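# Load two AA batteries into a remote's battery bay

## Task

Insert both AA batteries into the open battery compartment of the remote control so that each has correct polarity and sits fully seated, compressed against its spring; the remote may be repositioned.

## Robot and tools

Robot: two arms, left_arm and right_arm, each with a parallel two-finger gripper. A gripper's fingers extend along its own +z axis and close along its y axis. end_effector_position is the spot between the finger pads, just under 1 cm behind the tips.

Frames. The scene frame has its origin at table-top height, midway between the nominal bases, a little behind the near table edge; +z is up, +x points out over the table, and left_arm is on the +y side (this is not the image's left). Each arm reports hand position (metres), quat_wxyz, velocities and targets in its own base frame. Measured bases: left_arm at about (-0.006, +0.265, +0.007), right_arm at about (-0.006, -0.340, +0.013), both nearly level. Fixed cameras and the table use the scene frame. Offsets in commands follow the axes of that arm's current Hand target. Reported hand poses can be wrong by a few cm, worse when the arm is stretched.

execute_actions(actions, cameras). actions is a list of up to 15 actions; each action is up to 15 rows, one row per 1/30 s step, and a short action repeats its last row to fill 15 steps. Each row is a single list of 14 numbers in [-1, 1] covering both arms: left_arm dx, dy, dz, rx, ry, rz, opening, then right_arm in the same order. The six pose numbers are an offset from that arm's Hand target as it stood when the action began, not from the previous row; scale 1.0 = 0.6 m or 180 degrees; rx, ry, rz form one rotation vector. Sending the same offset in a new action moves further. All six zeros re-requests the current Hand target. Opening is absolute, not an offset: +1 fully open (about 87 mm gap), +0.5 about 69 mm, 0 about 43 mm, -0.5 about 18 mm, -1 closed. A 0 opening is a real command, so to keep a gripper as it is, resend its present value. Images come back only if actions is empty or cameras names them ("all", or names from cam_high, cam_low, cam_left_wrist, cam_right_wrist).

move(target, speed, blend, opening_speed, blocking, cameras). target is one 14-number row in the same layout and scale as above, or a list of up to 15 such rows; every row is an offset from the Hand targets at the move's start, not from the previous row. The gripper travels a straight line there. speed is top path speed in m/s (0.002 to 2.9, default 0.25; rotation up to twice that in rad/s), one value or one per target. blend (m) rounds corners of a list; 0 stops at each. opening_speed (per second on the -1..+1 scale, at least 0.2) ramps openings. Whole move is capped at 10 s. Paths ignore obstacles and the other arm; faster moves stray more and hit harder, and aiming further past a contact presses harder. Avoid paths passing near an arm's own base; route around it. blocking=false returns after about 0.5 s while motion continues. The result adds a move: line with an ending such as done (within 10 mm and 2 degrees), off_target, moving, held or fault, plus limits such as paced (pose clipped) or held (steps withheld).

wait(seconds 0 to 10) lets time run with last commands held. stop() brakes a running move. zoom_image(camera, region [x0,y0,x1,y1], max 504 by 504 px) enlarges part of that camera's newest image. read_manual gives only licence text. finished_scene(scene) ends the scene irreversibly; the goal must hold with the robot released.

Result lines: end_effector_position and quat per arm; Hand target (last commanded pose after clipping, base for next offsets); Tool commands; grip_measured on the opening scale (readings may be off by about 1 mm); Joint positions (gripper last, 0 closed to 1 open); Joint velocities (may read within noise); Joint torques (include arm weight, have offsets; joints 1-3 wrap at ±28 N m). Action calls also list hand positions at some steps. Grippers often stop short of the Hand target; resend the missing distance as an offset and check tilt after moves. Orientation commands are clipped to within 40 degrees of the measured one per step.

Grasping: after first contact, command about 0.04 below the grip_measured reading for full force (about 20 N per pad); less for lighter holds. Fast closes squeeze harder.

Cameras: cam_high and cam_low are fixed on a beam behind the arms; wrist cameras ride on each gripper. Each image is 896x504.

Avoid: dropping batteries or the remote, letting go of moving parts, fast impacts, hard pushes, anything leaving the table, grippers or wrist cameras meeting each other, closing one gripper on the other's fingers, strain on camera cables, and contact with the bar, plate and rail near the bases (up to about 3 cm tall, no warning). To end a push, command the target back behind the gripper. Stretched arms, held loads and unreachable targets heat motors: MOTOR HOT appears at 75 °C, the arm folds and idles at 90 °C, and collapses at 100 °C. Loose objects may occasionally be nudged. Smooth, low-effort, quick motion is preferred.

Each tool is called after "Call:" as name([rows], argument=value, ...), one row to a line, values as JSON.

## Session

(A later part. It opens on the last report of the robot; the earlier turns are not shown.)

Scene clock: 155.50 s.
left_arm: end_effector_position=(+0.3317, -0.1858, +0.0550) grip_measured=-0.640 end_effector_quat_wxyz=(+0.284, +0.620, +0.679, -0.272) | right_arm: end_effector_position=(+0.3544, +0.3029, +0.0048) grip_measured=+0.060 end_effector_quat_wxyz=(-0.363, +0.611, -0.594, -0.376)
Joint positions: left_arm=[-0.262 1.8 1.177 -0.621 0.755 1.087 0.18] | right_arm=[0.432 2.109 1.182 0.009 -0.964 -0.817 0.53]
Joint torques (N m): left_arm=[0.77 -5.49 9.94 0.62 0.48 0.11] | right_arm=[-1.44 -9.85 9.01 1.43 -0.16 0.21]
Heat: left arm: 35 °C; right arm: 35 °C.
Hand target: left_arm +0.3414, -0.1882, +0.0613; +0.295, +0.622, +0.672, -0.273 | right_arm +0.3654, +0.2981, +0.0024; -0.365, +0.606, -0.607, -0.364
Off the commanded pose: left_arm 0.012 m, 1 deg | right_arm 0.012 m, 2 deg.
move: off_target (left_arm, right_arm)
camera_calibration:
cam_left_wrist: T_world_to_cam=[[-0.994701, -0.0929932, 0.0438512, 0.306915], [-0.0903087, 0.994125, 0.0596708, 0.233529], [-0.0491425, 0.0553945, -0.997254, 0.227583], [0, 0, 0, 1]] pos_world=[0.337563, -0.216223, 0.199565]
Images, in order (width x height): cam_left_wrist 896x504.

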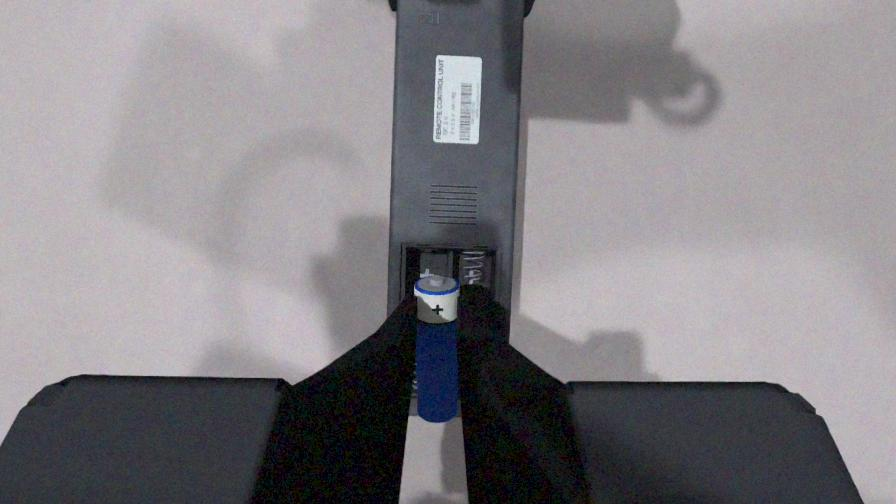

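Call:
move([
  [0.01,-0.004,0.017,0,0,0,-0.7,0,0,0,0,0,0,0.02],
  [0.0358,-0.0107,0.0471,0,0,0,-0.7,0,0,0,0,0,0,0.02],
], speed=0.06, blend=0.005, cameras=["cam_left_wrist","cam_right_wrist"])

Call:
zoom_image(camera="cam_left_wrist", region=[300, 180, 560, 460])

Call:
zoom_image(camera="cam_right_wrist", region=[360, 0, 540, 90])

Scene clock: 157.10 s.
left_arm: end_effector_position=(+0.3370, -0.1915, +0.0318) grip_measured=-0.640 end_effector_quat_wxyz=(+0.295, +0.621, +0.674, -0.269) | right_arm: end_effector_position=(+0.3544, +0.3029, +0.0048) grip_measured=+0.060 end_effector_quat_wxyz=(-0.363, +0.611, -0.594, -0.376)
Joint positions: left_arm=[-0.273 1.843 1.122 -0.488 0.755 1.072 0.18] | right_arm=[0.432 2.109 1.182 0.009 -0.964 -0.817 0.53]
Joint torques (N m): left_arm=[-0.25 -5.93 5.16 0.98 0.4 -0.06] | right_arm=[-1.43 -9.83 9.01 1.43 -0.16 0.2]
Heat: left arm: 35 °C; right arm: 35 °C.
Hand target: left_arm +0.3354, -0.1951, +0.0264; +0.295, +0.622, +0.672, -0.273 | right_arm +0.3654, +0.2981, +0.0024; -0.365, +0.606, -0.607, -0.364
Off the commanded pose: left_arm 0.007 m, 1 deg | right_arm 0.012 m, 2 deg.
move: off_target (right_arm)
camera_calibration:
cam_left_wrist: T_world_to_cam=[[-0.995465, -0.0923925, 0.0226658, 0.313729], [-0.0912403, 0.994697, 0.0474735, 0.241844], [-0.0269318, 0.0451901, -0.998615, 0.195563], [0, 0, 0, 1]] pos_world=[0.339639, -0.220412, 0.1767]
cam_right_wrist: T_world_to_cam=[[0.999486, 0.030464, 0.00996574, -0.366596], [0.0319204, -0.974245, -0.223223, 0.306397], [0.00290878, 0.223427, -0.974716, 0.0856213], [0, 0, 0, 1]] pos_world=[0.356378, 0.290543, 0.155505]
Images, in order (width x height): cam_left_wrist 896x504, cam_right_wrist 896x504.

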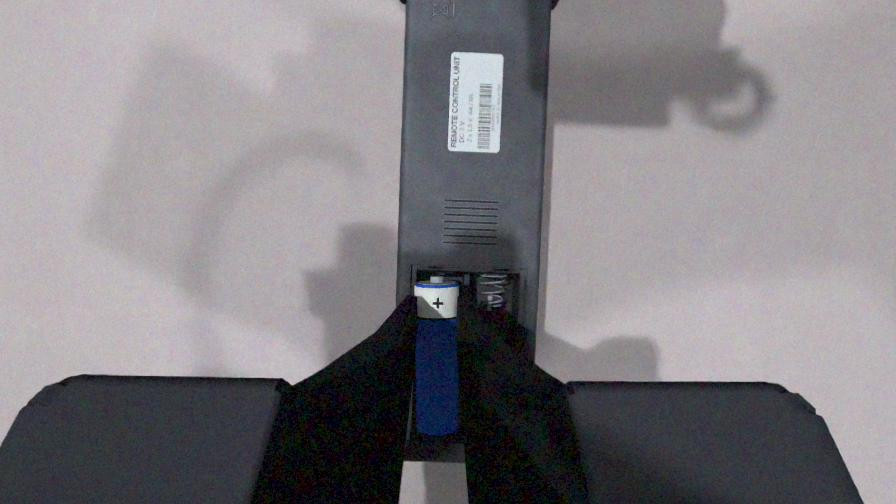

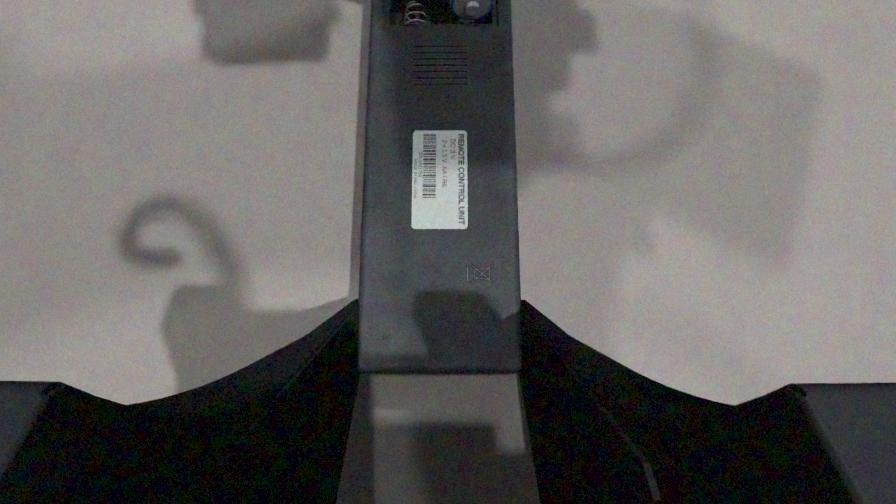

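Scaled by 1.800 from the camera's 896x504 image, which has a finer 1280x720 frame.

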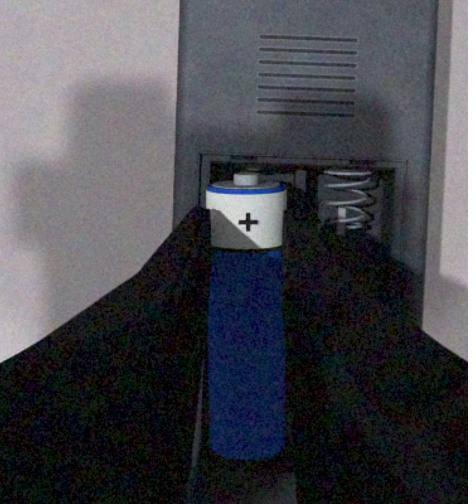

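Scaled by 2.800 from the camera's 896x504 image, which has a finer 1280x720 frame.

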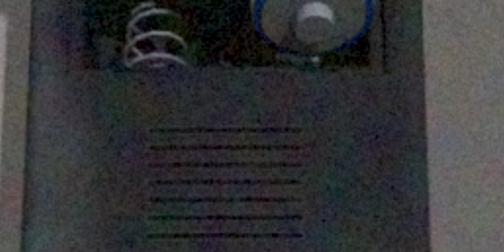

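Call:
move(target=[-0.0373,0.01,-0.0235,0,-0.122,0,-0.75,0,0,0,0,0,0,0.02], speed=0.08, cameras=["cam_left_wrist","cam_right_wrist"])

Call:
zoom_image(camera="cam_left_wrist", region=[300, 180, 560, 460])

Call:
zoom_image(camera="cam_right_wrist", region=[360, 0, 540, 90])

Scene clock: 160.53 s.
left_arm: end_effector_position=(+0.3428, -0.1999, +0.0558) grip_measured=-0.640 end_effector_quat_wxyz=(+0.415, +0.563, +0.605, -0.381) | right_arm: end_effector_position=(+0.3546, +0.3027, +0.0048) grip_measured=+0.060 end_effector_quat_wxyz=(-0.363, +0.611, -0.594, -0.376)
Joint positions: left_arm=[-0.156 1.843 0.988 -0.178 1.132 0.997 0.18] | right_arm=[0.431 2.109 1.182 0.009 -0.964 -0.817 0.53]
Joint torques (N m): left_arm=[0.73 -5.79 4.89 1.11 0.54 -0.07] | right_arm=[-1.39 -9.84 9.02 1.43 -0.16 0.21]
Heat: left arm: 35 °C; right arm: 35 °C.
Hand target: left_arm +0.3418, -0.1994, +0.0525; +0.417, +0.558, +0.604, -0.387 | right_arm +0.3655, +0.2981, +0.0024; -0.365, +0.606, -0.607, -0.364
Off the commanded pose: left_arm 0.004 m, 1 deg | right_arm 0.012 m, 2 deg.
move: off_target (right_arm)
camera_calibration:
cam_left_wrist: T_world_to_cam=[[-0.996954, -0.0753036, 0.0202818, 0.322301], [-0.0778176, 0.943419, -0.322343, 0.255339], [0.00513935, -0.322939, -0.946406, 0.132472], [0, 0, 0, 1]] pos_world=[0.340509, -0.173841, 0.201142]
cam_right_wrist: T_world_to_cam=[[0.999499, 0.0300522, 0.00997313, -0.366575], [0.0315206, -0.974258, -0.223222, 0.306345], [0.0030081, 0.223424, -0.974717, 0.0856311], [0, 0, 0, 1]] pos_world=[0.356478, 0.290343, 0.155505]
Images, in order (width x height): cam_left_wrist 896x504, cam_right_wrist 896x504.

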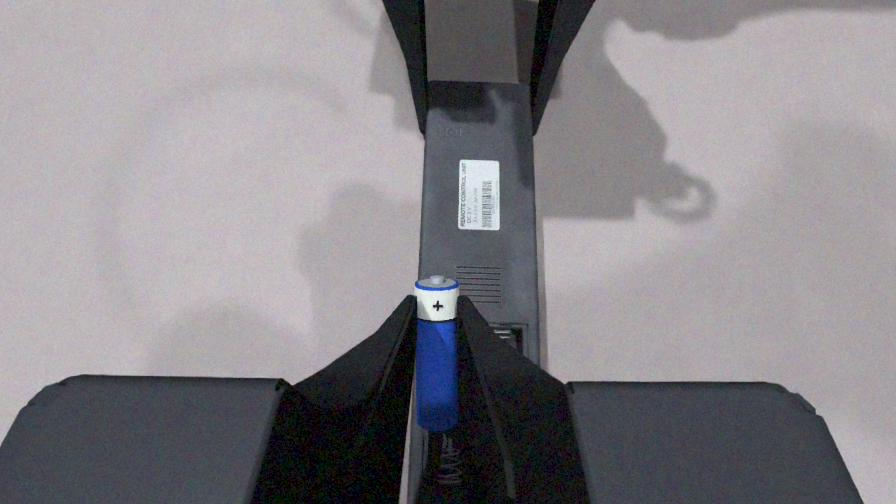

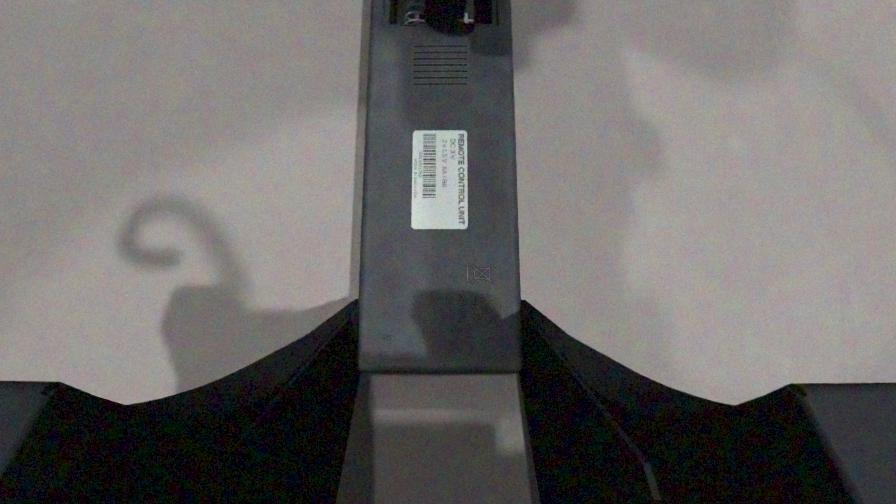

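Scaled by 1.800 from the camera's 896x504 image, which has a finer 1280x720 frame.

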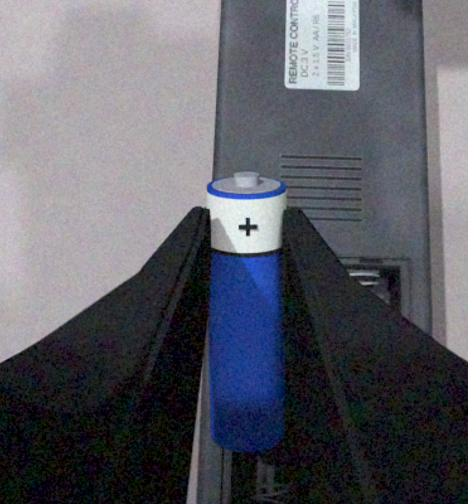

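Scaled by 2.800 from the camera's 896x504 image, which has a finer 1280x720 frame.

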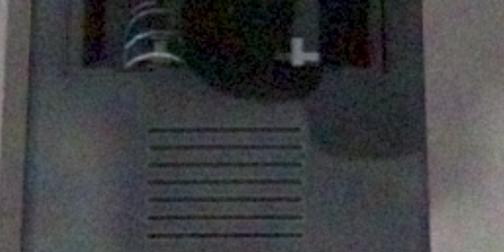

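Call:
move(target=[0.0279,-0.01,0.0111,0,0,0,-0.75,0,0,0,0,0,0,0.02], speed=0.06, cameras=["cam_left_wrist","cam_right_wrist"])

Call:
zoom_image(camera="cam_left_wrist", region=[300, 220, 560, 500])

Call:
zoom_image(camera="cam_right_wrist", region=[360, 0, 540, 90])

Scene clock: 161.80 s.
left_arm: end_effector_position=(+0.3381, -0.1993, +0.0384) grip_measured=-0.640 end_effector_quat_wxyz=(+0.417, +0.561, +0.605, -0.380) | right_arm: end_effector_position=(+0.3546, +0.3027, +0.0048) grip_measured=+0.060 end_effector_quat_wxyz=(-0.363, +0.611, -0.594, -0.376)
Joint positions: left_arm=[-0.156 1.868 0.931 -0.085 1.132 0.986 0.18] | right_arm=[0.431 2.109 1.182 0.009 -0.964 -0.817 0.53]
Joint torques (N m): left_arm=[0.34 -5.65 4.62 1.12 0.51 -0.07] | right_arm=[-1.4 -9.84 9.01 1.43 -0.16 0.2]
Heat: left arm: 35 °C; right arm: 35 °C.
Hand target: left_arm +0.3359, -0.2001, +0.0345; +0.417, +0.558, +0.604, -0.387 | right_arm +0.3655, +0.2981, +0.0024; -0.365, +0.606, -0.607, -0.364
Off the commanded pose: left_arm 0.005 m, 1 deg | right_arm 0.012 m, 2 deg.
move: off_target (right_arm)
camera_calibration:
cam_left_wrist: T_world_to_cam=[[-0.996681, -0.0790283, 0.0195399, 0.31715], [-0.0810804, 0.942137, -0.325276, 0.249707], [0.00729681, -0.325781, -0.945417, 0.114991], [0, 0, 0, 1]] pos_world=[0.335505, -0.172732, 0.183741]
cam_right_wrist: T_world_to_cam=[[0.999499, 0.0300522, 0.00997313, -0.366575], [0.0315206, -0.974258, -0.223222, 0.306345], [0.0030081, 0.223424, -0.974717, 0.0856311], [0, 0, 0, 1]] pos_world=[0.356478, 0.290343, 0.155505]
Images, in order (width x height): cam_left_wrist 896x504, cam_right_wrist 896x504.

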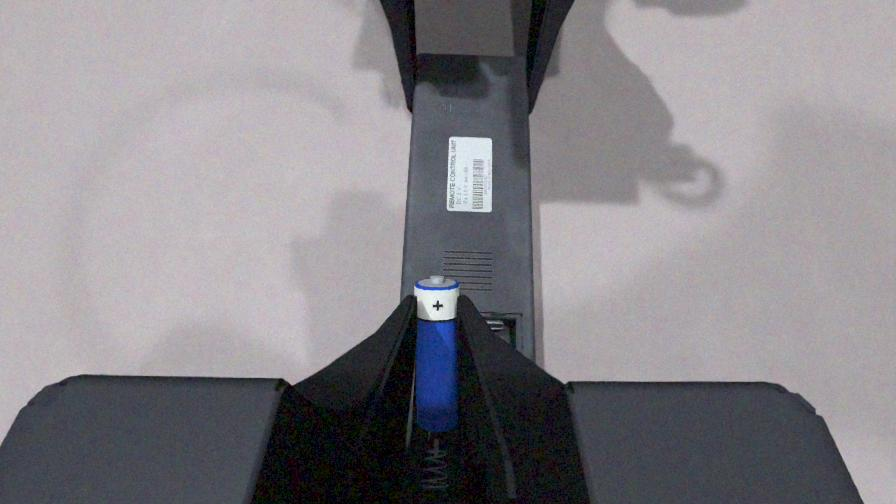

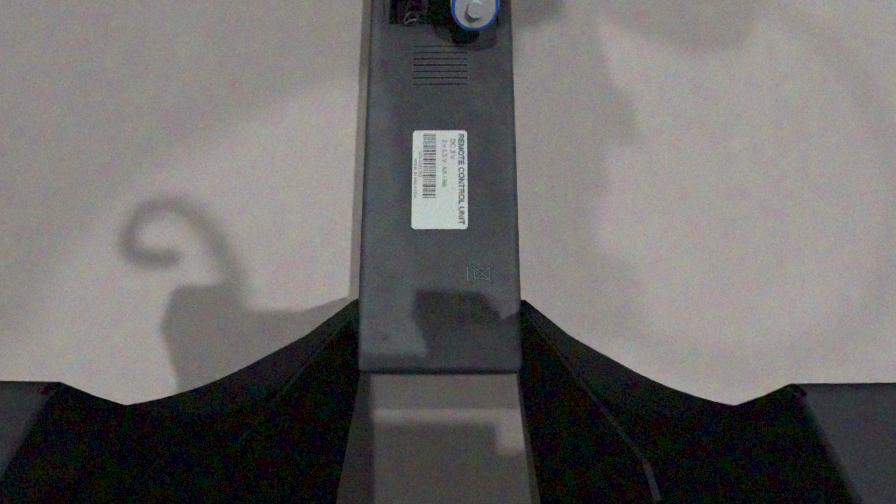

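Scaled by 1.800 from the camera's 896x504 image, which has a finer 1280x720 frame.

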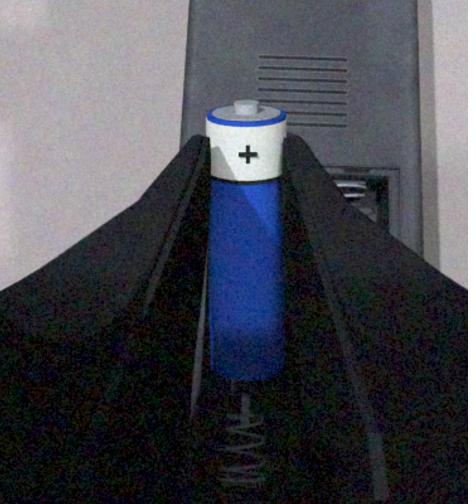

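Scaled by 2.800 from the camera's 896x504 image, which has a finer 1280x720 frame.

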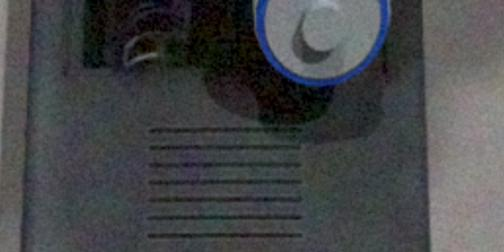

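Call:
move([
  [0.0093,-0.002,0.0037,0,0,0,-0.75,0,0,0,0,0,0,0.02],
  [0.0155,-0.002,-0.0178,0,0,0,-0.78,0,0,0,0,0,0,0.02],
], speed=0.05, blend=0.002, cameras=["cam_left_wrist"])

Call:
zoom_image(camera="cam_left_wrist", region=[300, 220, 560, 500])

Scene clock: 163.57 s.
left_arm: end_effector_position=(+0.3362, -0.1899, +0.0342) grip_measured=-0.640 end_effector_quat_wxyz=(+0.424, +0.563, +0.597, -0.382) | right_arm: end_effector_position=(+0.3546, +0.3027, +0.0048) grip_measured=+0.060 end_effector_quat_wxyz=(-0.363, +0.611, -0.594, -0.376)
Joint positions: left_arm=[-0.125 1.878 0.92 -0.109 1.162 1.053 0.18] | right_arm=[0.431 2.109 1.182 0.009 -0.964 -0.817 0.53]
Joint torques (N m): left_arm=[0.87 -5.74 5.38 0.63 0.43 0.08] | right_arm=[-1.4 -9.84 9.02 1.43 -0.16 0.21]
Heat: left arm: 35 °C; right arm: 35 °C.
Hand target: left_arm +0.3336, -0.1870, +0.0295; +0.417, +0.558, +0.604, -0.387 | right_arm +0.3655, +0.2981, +0.0024; -0.365, +0.606, -0.607, -0.364
Off the commanded pose: left_arm 0.006 m, 1 deg | right_arm 0.012 m, 2 deg.
move: off_target (right_arm)
camera_calibration:
cam_left_wrist: T_world_to_cam=[[-0.997379, -0.0720605, 0.00653336, 0.318124], [-0.070001, 0.938124, -0.339151, 0.235428], [0.0183103, -0.338719, -0.940709, 0.107778], [0, 0, 0, 1]] pos_world=[0.331797, -0.16143, 0.179155]
Images, in order (width x height): cam_left_wrist 896x504.

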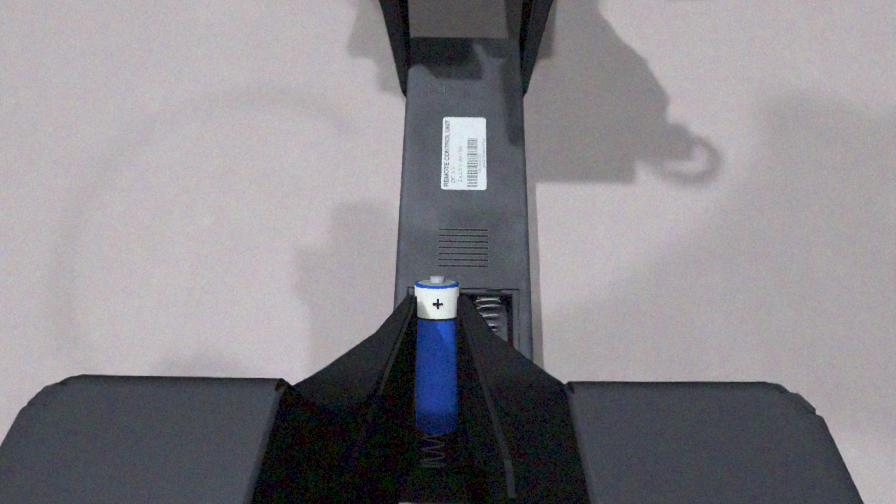

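Scaled by 1.800 from the camera's 896x504 image, which has a finer 1280x720 frame.

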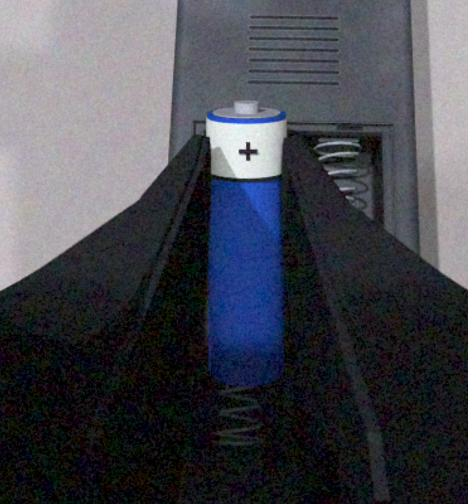

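Call:
move([
  [0.0049,0.002,-0.0124,0,0,0,-0.8,0,0,0,0,0,0,0.02],
  [0.0243,0.002,-0.0047,0,0.115,0,-0.8,0,0,0,0,0,0,0.02],
], speed=0.05, blend=0.002, cameras=["cam_left_wrist","cam_right_wrist"])

Call:
zoom_image(camera="cam_left_wrist", region=[300, 220, 560, 500])

Call:
zoom_image(camera="cam_right_wrist", region=[360, 0, 540, 90])

Scene clock: 168.83 s.
left_arm: end_effector_position=(+0.3339, -0.1910, +0.0293) grip_measured=-0.640 end_effector_quat_wxyz=(+0.334, +0.614, +0.642, -0.316) | right_arm: end_effector_position=(+0.3545, +0.3028, +0.0048) grip_measured=+0.060 end_effector_quat_wxyz=(-0.363, +0.611, -0.594, -0.377)
Joint positions: left_arm=[-0.216 1.859 1.065 -0.419 0.906 1.134 0.18] | right_arm=[0.431 2.109 1.182 0.009 -0.964 -0.817 0.53]
Joint torques (N m): left_arm=[-0.18 -6.63 6.41 0.33 -0.56 -0.02] | right_arm=[-1.4 -9.84 9.02 1.43 -0.15 0.21]
Heat: left arm: 35 °C; right arm: 36 °C.
Hand target: left_arm +0.3343, -0.1791, +0.0169; +0.302, +0.619, +0.669, -0.280 | right_arm +0.3655, +0.2981, +0.0024; -0.365, +0.606, -0.607, -0.364
Off the commanded pose: left_arm 0.017 m, 6 deg | right_arm 0.012 m, 2 deg.
move: off_target (left_arm, right_arm); blend cut to 0 m at target 1
camera_calibration:
cam_left_wrist: T_world_to_cam=[[-0.998312, -0.0535159, 0.0225756, 0.319162], [-0.0552732, 0.994747, -0.0861596, 0.233093], [-0.0178461, -0.087262, -0.996026, 0.164536], [0, 0, 0, 1]] pos_world=[0.334443, -0.200431, 0.17676]
cam_right_wrist: T_world_to_cam=[[0.999493, 0.03029, 0.0098327, -0.366522], [0.0317218, -0.974185, -0.223512, 0.306299], [0.0028087, 0.223711, -0.974652, 0.0856093], [0, 0, 0, 1]] pos_world=[0.356379, 0.290342, 0.155505]
Images, in order (width x height): cam_left_wrist 896x504, cam_right_wrist 896x504.

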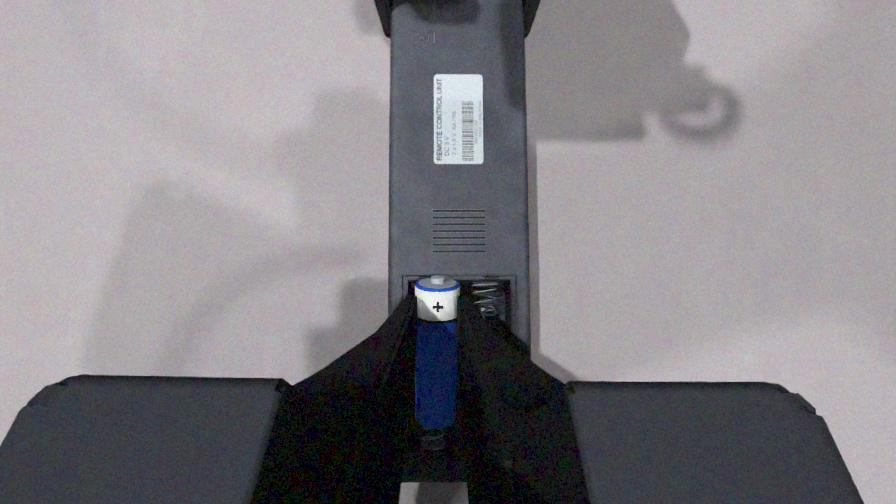

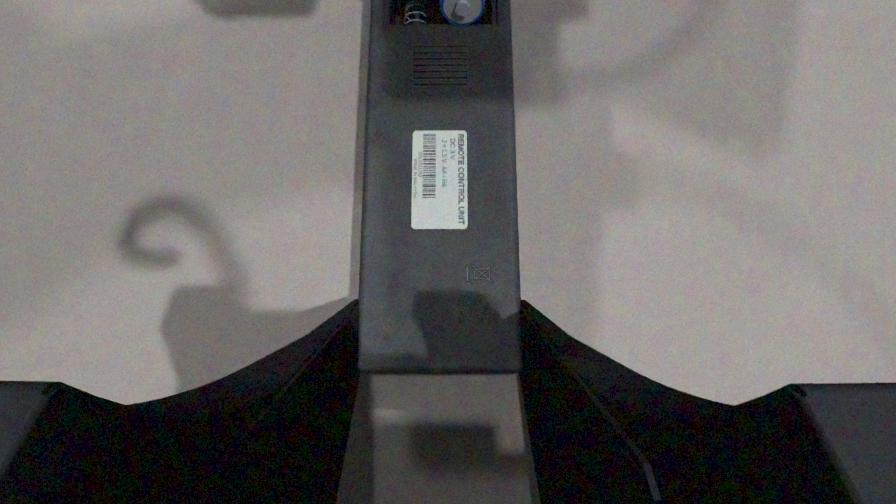

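Scaled by 1.800 from the camera's 896x504 image, which has a finer 1280x720 frame.

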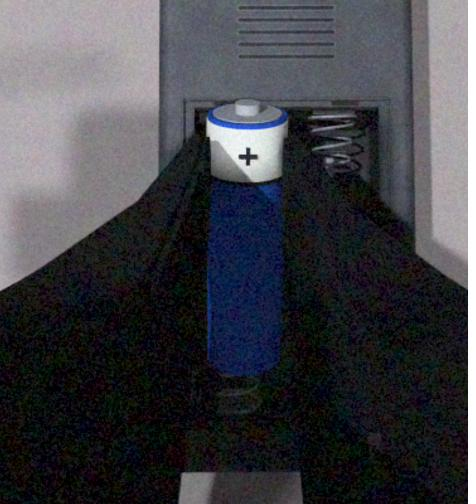

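Scaled by 2.800 from the camera's 896x504 image, which has a finer 1280x720 frame.

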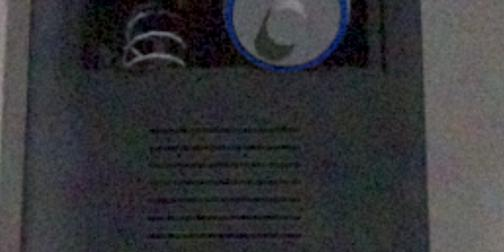

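Call:
move([
  [0.0,0.014,-0.01,0,0,0,-0.8,0,0,0,0,0,0,0.02],
  [0.015,0.01,-0.007,0,0,0,-0.8,0,0,0,0,0,0,0.02],
], speed=0.05, cameras=["cam_left_wrist","cam_right_wrist"])

Call:
zoom_image(camera="cam_left_wrist", region=[300, 220, 560, 500])

Call:
zoom_image(camera="cam_right_wrist", region=[360, 0, 540, 90])

Scene clock: 170.23 s.
left_arm: end_effector_position=(+0.3352, -0.1879, +0.0283) grip_measured=-0.640 end_effector_quat_wxyz=(+0.325, +0.620, +0.644, -0.308) | right_arm: end_effector_position=(+0.3548, +0.3029, +0.0050) grip_measured=+0.060 end_effector_quat_wxyz=(-0.364, +0.611, -0.594, -0.376)
Joint positions: left_arm=[-0.216 1.866 1.086 -0.458 0.885 1.158 0.18] | right_arm=[0.431 2.109 1.182 0.011 -0.964 -0.817 0.53]
Joint torques (N m): left_arm=[1.92 -5.37 6.11 0.44 -0.3 0.14] | right_arm=[-1.4 -9.84 9.02 1.41 -0.15 0.21]
Heat: left arm: 35 °C; right arm: 36 °C.
Hand target: left_arm +0.3395, -0.1695, +0.0129; +0.302, +0.619, +0.669, -0.280 | right_arm +0.3655, +0.2981, +0.0024; -0.365, +0.606, -0.607, -0.364
Off the commanded pose: left_arm 0.024 m, 5 deg | right_arm 0.012 m, 2 deg.
move: off_target (left_arm, right_arm)
camera_calibration:
cam_left_wrist: T_world_to_cam=[[-0.998696, -0.0468156, 0.0203484, 0.32202], [-0.0479644, 0.997032, -0.0602144, 0.22723], [-0.017469, -0.0611119, -0.997978, 0.168685], [0, 0, 0, 1]] pos_world=[0.335446, -0.201171, 0.175473]
cam_right_wrist: T_world_to_cam=[[0.999475, 0.0303555, 0.0113047, -0.366861], [0.0321175, -0.974041, -0.22408, 0.30634], [0.00420917, 0.224326, -0.974505, 0.0850805], [0, 0, 0, 1]] pos_world=[0.356471, 0.290438, 0.155703]
Images, in order (width x height): cam_left_wrist 896x504, cam_right_wrist 896x504.

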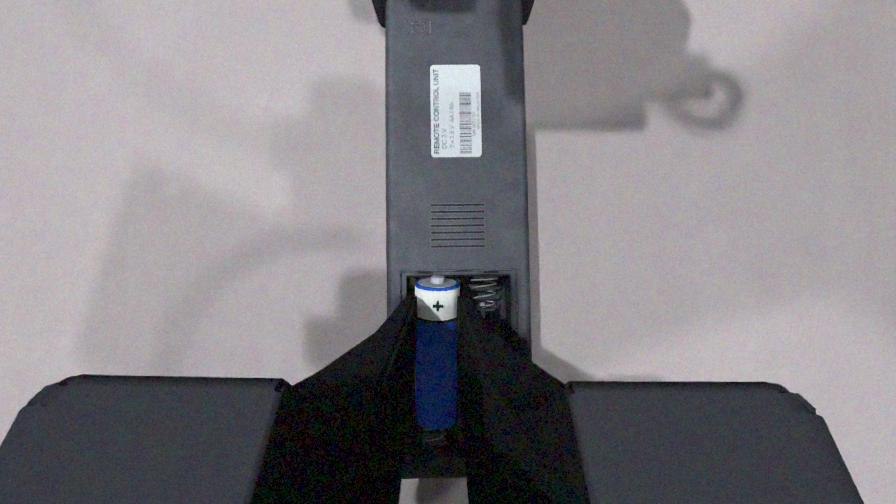

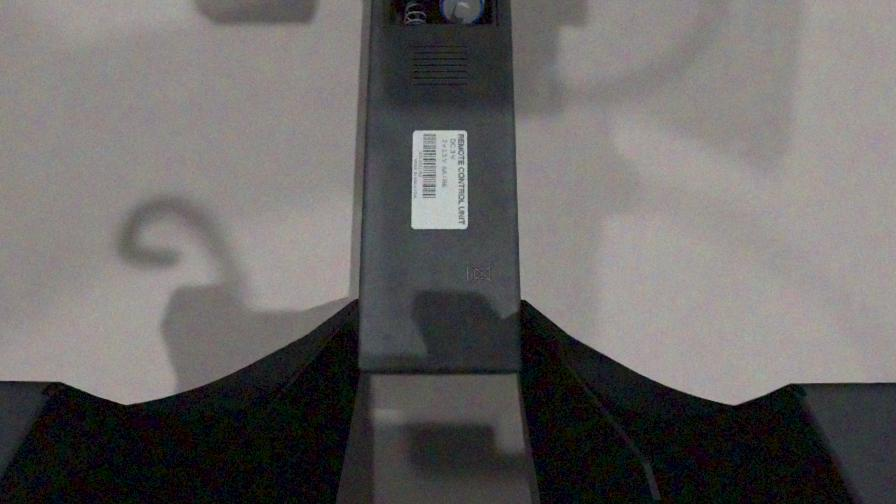

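Scaled by 1.800 from the camera's 896x504 image, which has a finer 1280x720 frame.

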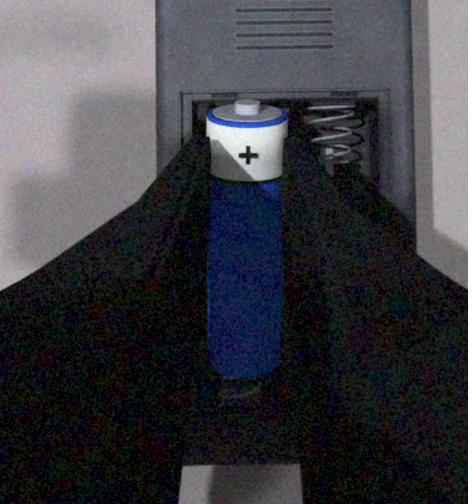

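Scaled by 2.800 from the camera's 896x504 image, which has a finer 1280x720 frame.

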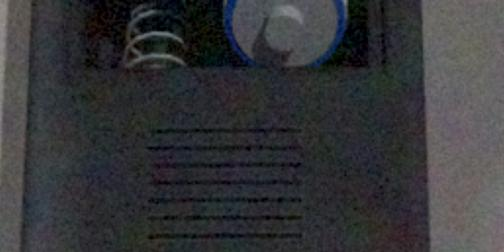

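Call:
move([
  [-0.017,-0.009,-0.016,0,0,0,-0.8,0,0,0,0,0,0,0.02],
  [-0.006,-0.0145,-0.01,0,0,0,-0.8,0,0,0,0,0,0,0.02],
  [0.012,-0.0145,0.006,0,0.03,0,-0.8,0,0,0,0,0,0,0.02],
], speed=0.05, cameras=["cam_left_wrist","cam_right_wrist"])

Call:
zoom_image(camera="cam_left_wrist", region=[300, 220, 560, 500])

Call:
zoom_image(camera="cam_right_wrist", region=[360, 0, 540, 90])

Scene clock: 172.93 s.
left_arm: end_effector_position=(+0.3344, -0.1878, +0.0249) grip_measured=-0.640 end_effector_quat_wxyz=(+0.315, +0.630, +0.647, -0.292) | right_arm: end_effector_position=(+0.3547, +0.3030, +0.0050) grip_measured=+0.060 end_effector_quat_wxyz=(-0.364, +0.611, -0.594, -0.376)
Joint positions: left_arm=[-0.233 1.862 1.086 -0.462 0.841 1.16 0.18] | right_arm=[0.432 2.109 1.182 0.011 -0.964 -0.817 0.53]
Joint torques (N m): left_arm=[0.2 -6.39 4.86 0.3 -0.76 -0.04] | right_arm=[-1.44 -9.85 9.02 1.41 -0.15 0.21]
Heat: left arm: 35 °C; right arm: 36 °C.
Hand target: left_arm +0.3306, -0.1682, +0.0051; +0.270, +0.631, +0.683, -0.251 | right_arm +0.3655, +0.2981, +0.0024; -0.365, +0.606, -0.607, -0.364
Off the commanded pose: left_arm 0.028 m, 8 deg | right_arm 0.012 m, 2 deg.
move: off_target (left_arm, right_arm)
camera_calibration:
cam_left_wrist: T_world_to_cam=[[-0.999012, -0.0436381, 0.00842715, 0.322328], [-0.0438004, 0.998837, -0.0201447, 0.224826], [-0.00753827, -0.0204939, -0.999762, 0.169635], [0, 0, 0, 1]] pos_world=[0.333136, -0.207022, 0.171407]
cam_right_wrist: T_world_to_cam=[[0.999461, 0.0306995, 0.0115963, -0.366903], [0.032519, -0.973986, -0.224262, 0.306309], [0.00440996, 0.224518, -0.97446, 0.084924], [0, 0, 0, 1]] pos_world=[0.35637, 0.290537, 0.155703]
Images, in order (width x height): cam_left_wrist 896x504, cam_right_wrist 896x504.

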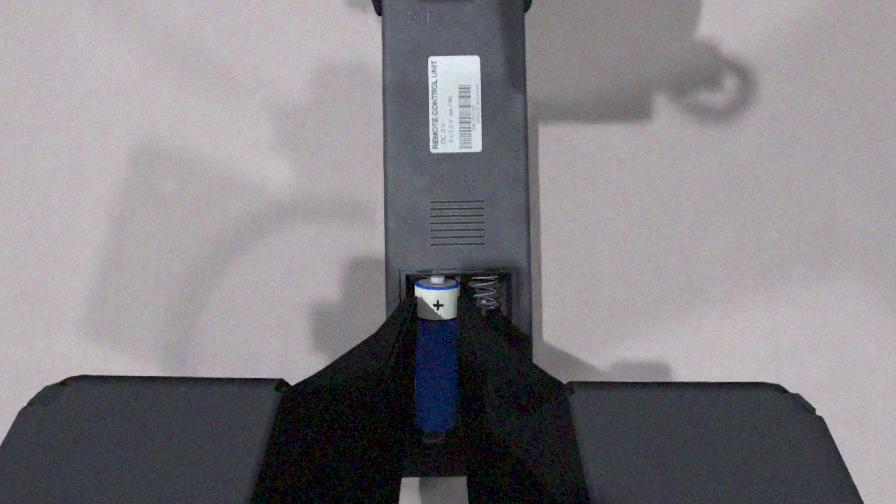

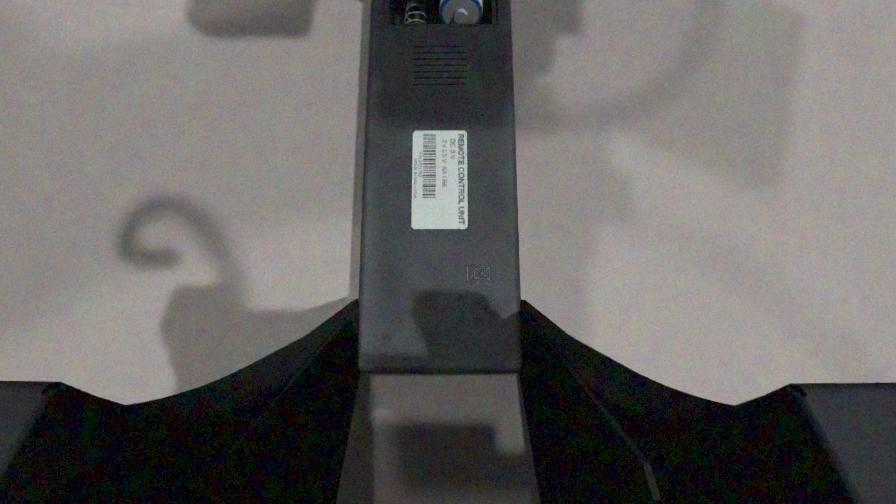

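Scaled by 1.800 from the camera's 896x504 image, which has a finer 1280x720 frame.

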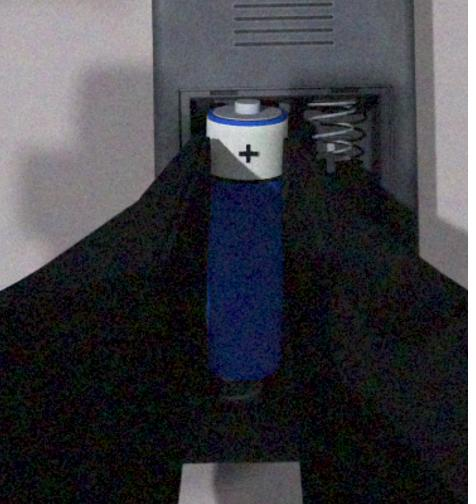

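Scaled by 2.800 from the camera's 896x504 image, which has a finer 1280x720 frame.

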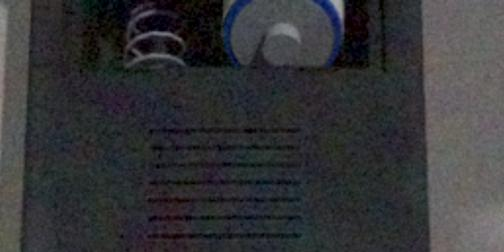

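Call:
move([
  [0,-0.008,0,0,0,0,-0.8,0,0,0,0,0,0,0.02],
  [0.0165,-0.008,0.0027,0,0.04,0,-0.8,0,0,0,0,0,0,0.02],
], speed=0.05, cameras=["cam_left_wrist","cam_right_wrist"])

Call:
zoom_image(camera="cam_left_wrist", region=[300, 220, 560, 500])

Call:
zoom_image(camera="cam_right_wrist", region=[360, 0, 540, 90])

Scene clock: 175.47 s.
left_arm: end_effector_position=(+0.3337, -0.1880, +0.0228) grip_measured=-0.640 end_effector_quat_wxyz=(+0.291, +0.648, +0.657, -0.252) | right_arm: end_effector_position=(+0.3546, +0.3032, +0.0050) grip_measured=+0.060 end_effector_quat_wxyz=(-0.364, +0.611, -0.594, -0.376)
Joint positions: left_arm=[-0.281 1.844 1.099 -0.485 0.726 1.145 0.18] | right_arm=[0.432 2.109 1.182 0.011 -0.964 -0.817 0.53]
Joint torques (N m): left_arm=[0.34 -5.14 5.16 0.07 -0.9 -0.05] | right_arm=[-1.47 -9.84 9.01 1.41 -0.16 0.21]
Heat: left arm: 35 °C; right arm: 36 °C.
Hand target: left_arm +0.3254, -0.1625, -0.0028; +0.227, +0.646, +0.698, -0.211 | right_arm +0.3654, +0.2981, +0.0024; -0.365, +0.606, -0.607, -0.364
Off the commanded pose: left_arm 0.037 m, 10 deg | right_arm 0.012 m, 2 deg.
move: off_target (left_arm, right_arm)
camera_calibration:
cam_left_wrist: T_world_to_cam=[[-0.998859, -0.0433394, -0.0200539, 0.322249], [-0.0448185, 0.995757, 0.0803745, 0.222456], [0.0164854, 0.0811816, -0.996563, 0.178512], [0, 0, 0, 1]] pos_world=[0.328908, -0.222038, 0.166481]
cam_right_wrist: T_world_to_cam=[[0.999449, 0.0311113, 0.0115894, -0.366921], [0.0329188, -0.973973, -0.224263, 0.306263], [0.00431065, 0.224521, -0.97446, 0.0849366], [0, 0, 0, 1]] pos_world=[0.35627, 0.290637, 0.155703]
Images, in order (width x height): cam_left_wrist 896x504, cam_right_wrist 896x504.

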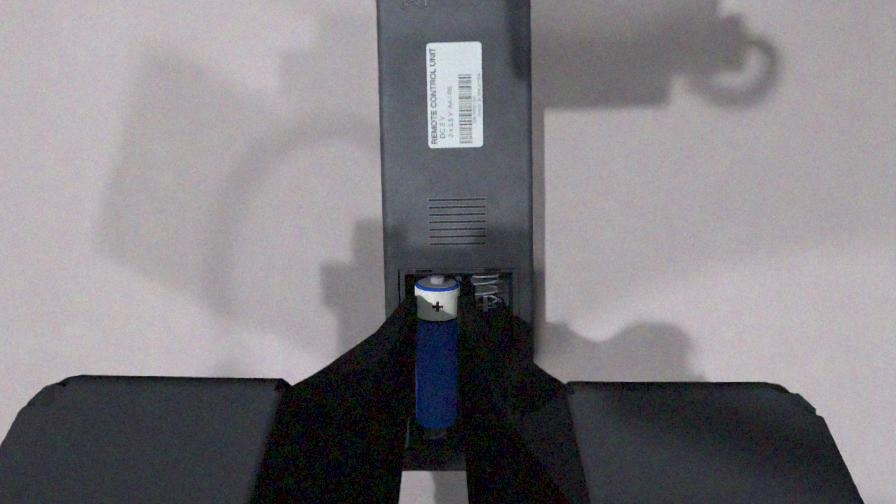

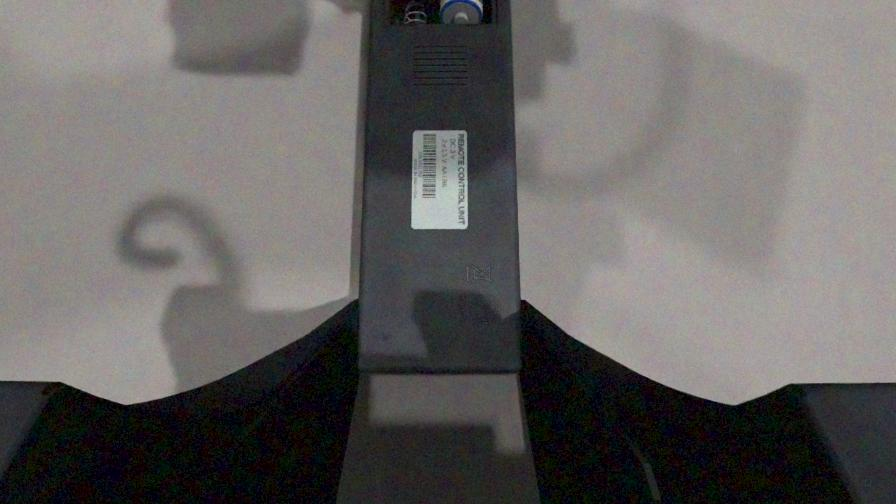

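Scaled by 1.800 from the camera's 896x504 image, which has a finer 1280x720 frame.

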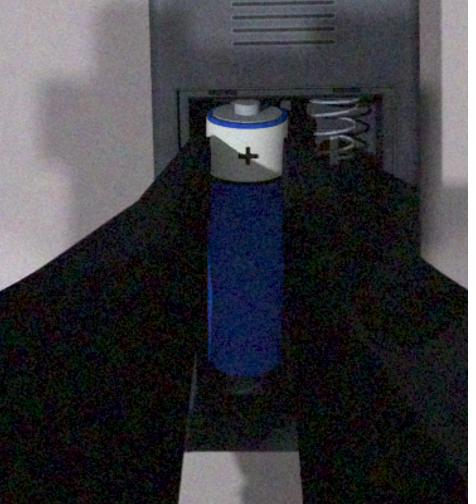

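Scaled by 2.800 from the camera's 896x504 image, which has a finer 1280x720 frame.

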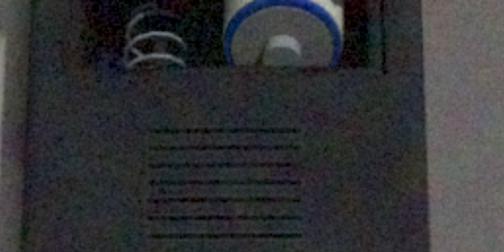

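Call:
move([
  [0.012,-0.003,0.005,0,0.03,0,-0.8,0,0,0,0,0,0,0.02],
], speed=0.05, cameras=["cam_left_wrist","cam_right_wrist"])

Call:
zoom_image(camera="cam_left_wrist", region=[300, 220, 560, 500])

Call:
zoom_image(camera="cam_right_wrist", region=[360, 0, 540, 90])

Scene clock: 177.00 s.
left_arm: end_effector_position=(+0.3338, -0.1883, +0.0212) grip_measured=-0.640 end_effector_quat_wxyz=(+0.267, +0.660, +0.666, -0.220) | right_arm: end_effector_position=(+0.3546, +0.3032, +0.0051) grip_measured=+0.060 end_effector_quat_wxyz=(-0.364, +0.611, -0.594, -0.376)
Joint positions: left_arm=[-0.32 1.842 1.122 -0.515 0.634 1.13 0.18] | right_arm=[0.432 2.109 1.182 0.012 -0.964 -0.817 0.53]
Joint torques (N m): left_arm=[0.57 -4.01 4.96 0.02 -0.95 -0.03] | right_arm=[-1.47 -9.84 9.02 1.41 -0.15 0.2]
Heat: left arm: 34 °C; right arm: 36 °C.
Hand target: left_arm +0.3232, -0.1586, -0.0096; +0.194, +0.655, +0.708, -0.180 | right_arm +0.3654, +0.2981, +0.0024; -0.365, +0.606, -0.607, -0.364
Off the commanded pose: left_arm 0.044 m, 11 deg | right_arm 0.012 m, 2 deg.
move: off_target (left_arm, right_arm)
camera_calibration:
cam_left_wrist: T_world_to_cam=[[-0.99845, -0.0435776, -0.0346319, 0.322478], [-0.048647, 0.985522, 0.16242, 0.220447], [0.0270526, 0.163853, -0.986114, 0.188776], [0, 0, 0, 1]] pos_world=[0.327595, -0.234134, 0.161518]
cam_right_wrist: T_world_to_cam=[[0.999444, 0.0311163, 0.0120043, -0.366984], [0.0330172, -0.97395, -0.224344, 0.306256], [0.00471085, 0.224616, -0.974436, 0.0848599], [0, 0, 0, 1]] pos_world=[0.356268, 0.290636, 0.155803]
Images, in order (width x height): cam_left_wrist 896x504, cam_right_wrist 896x504.

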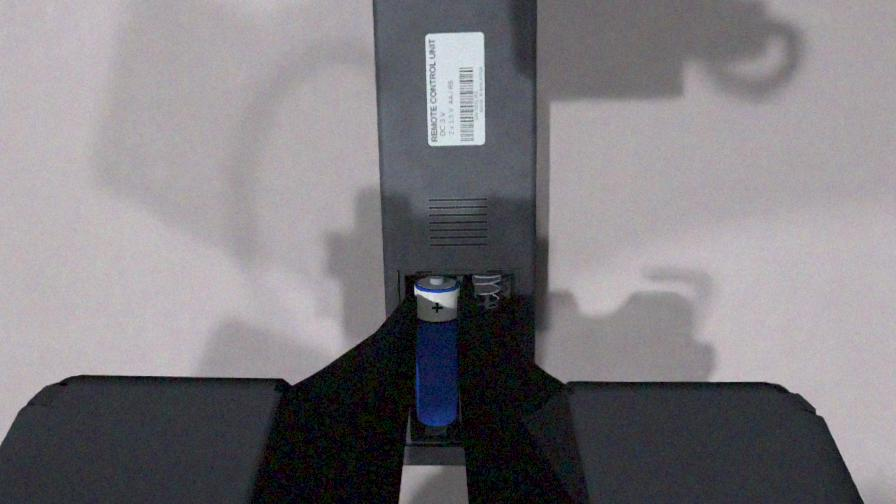

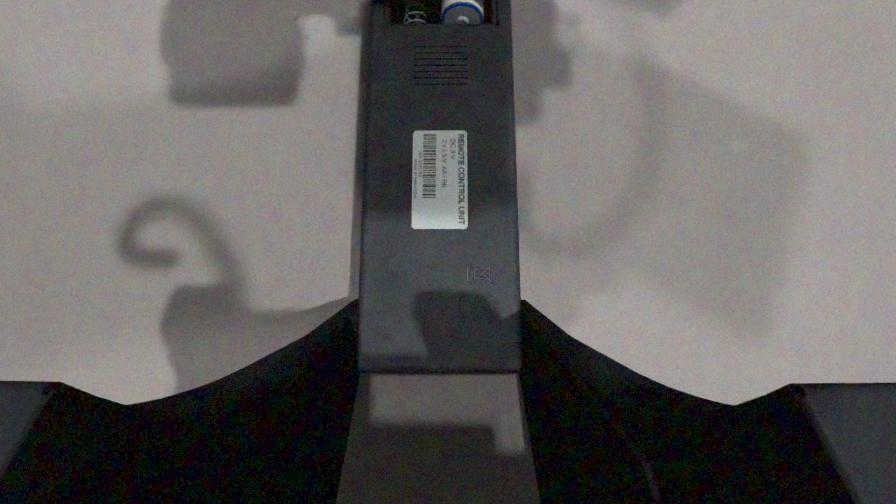

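Scaled by 1.800 from the camera's 896x504 image, which has a finer 1280x720 frame.

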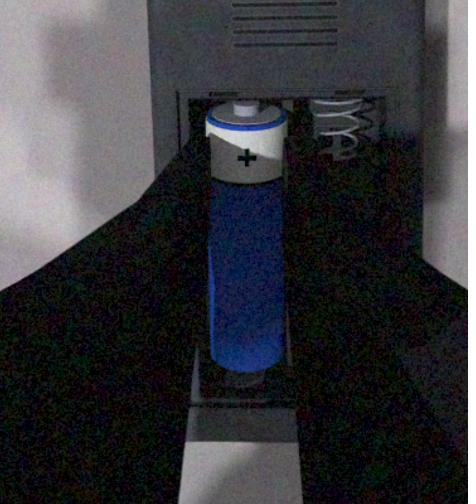

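Scaled by 2.800 from the camera's 896x504 image, which has a finer 1280x720 frame.

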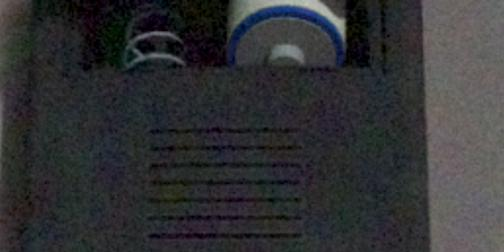

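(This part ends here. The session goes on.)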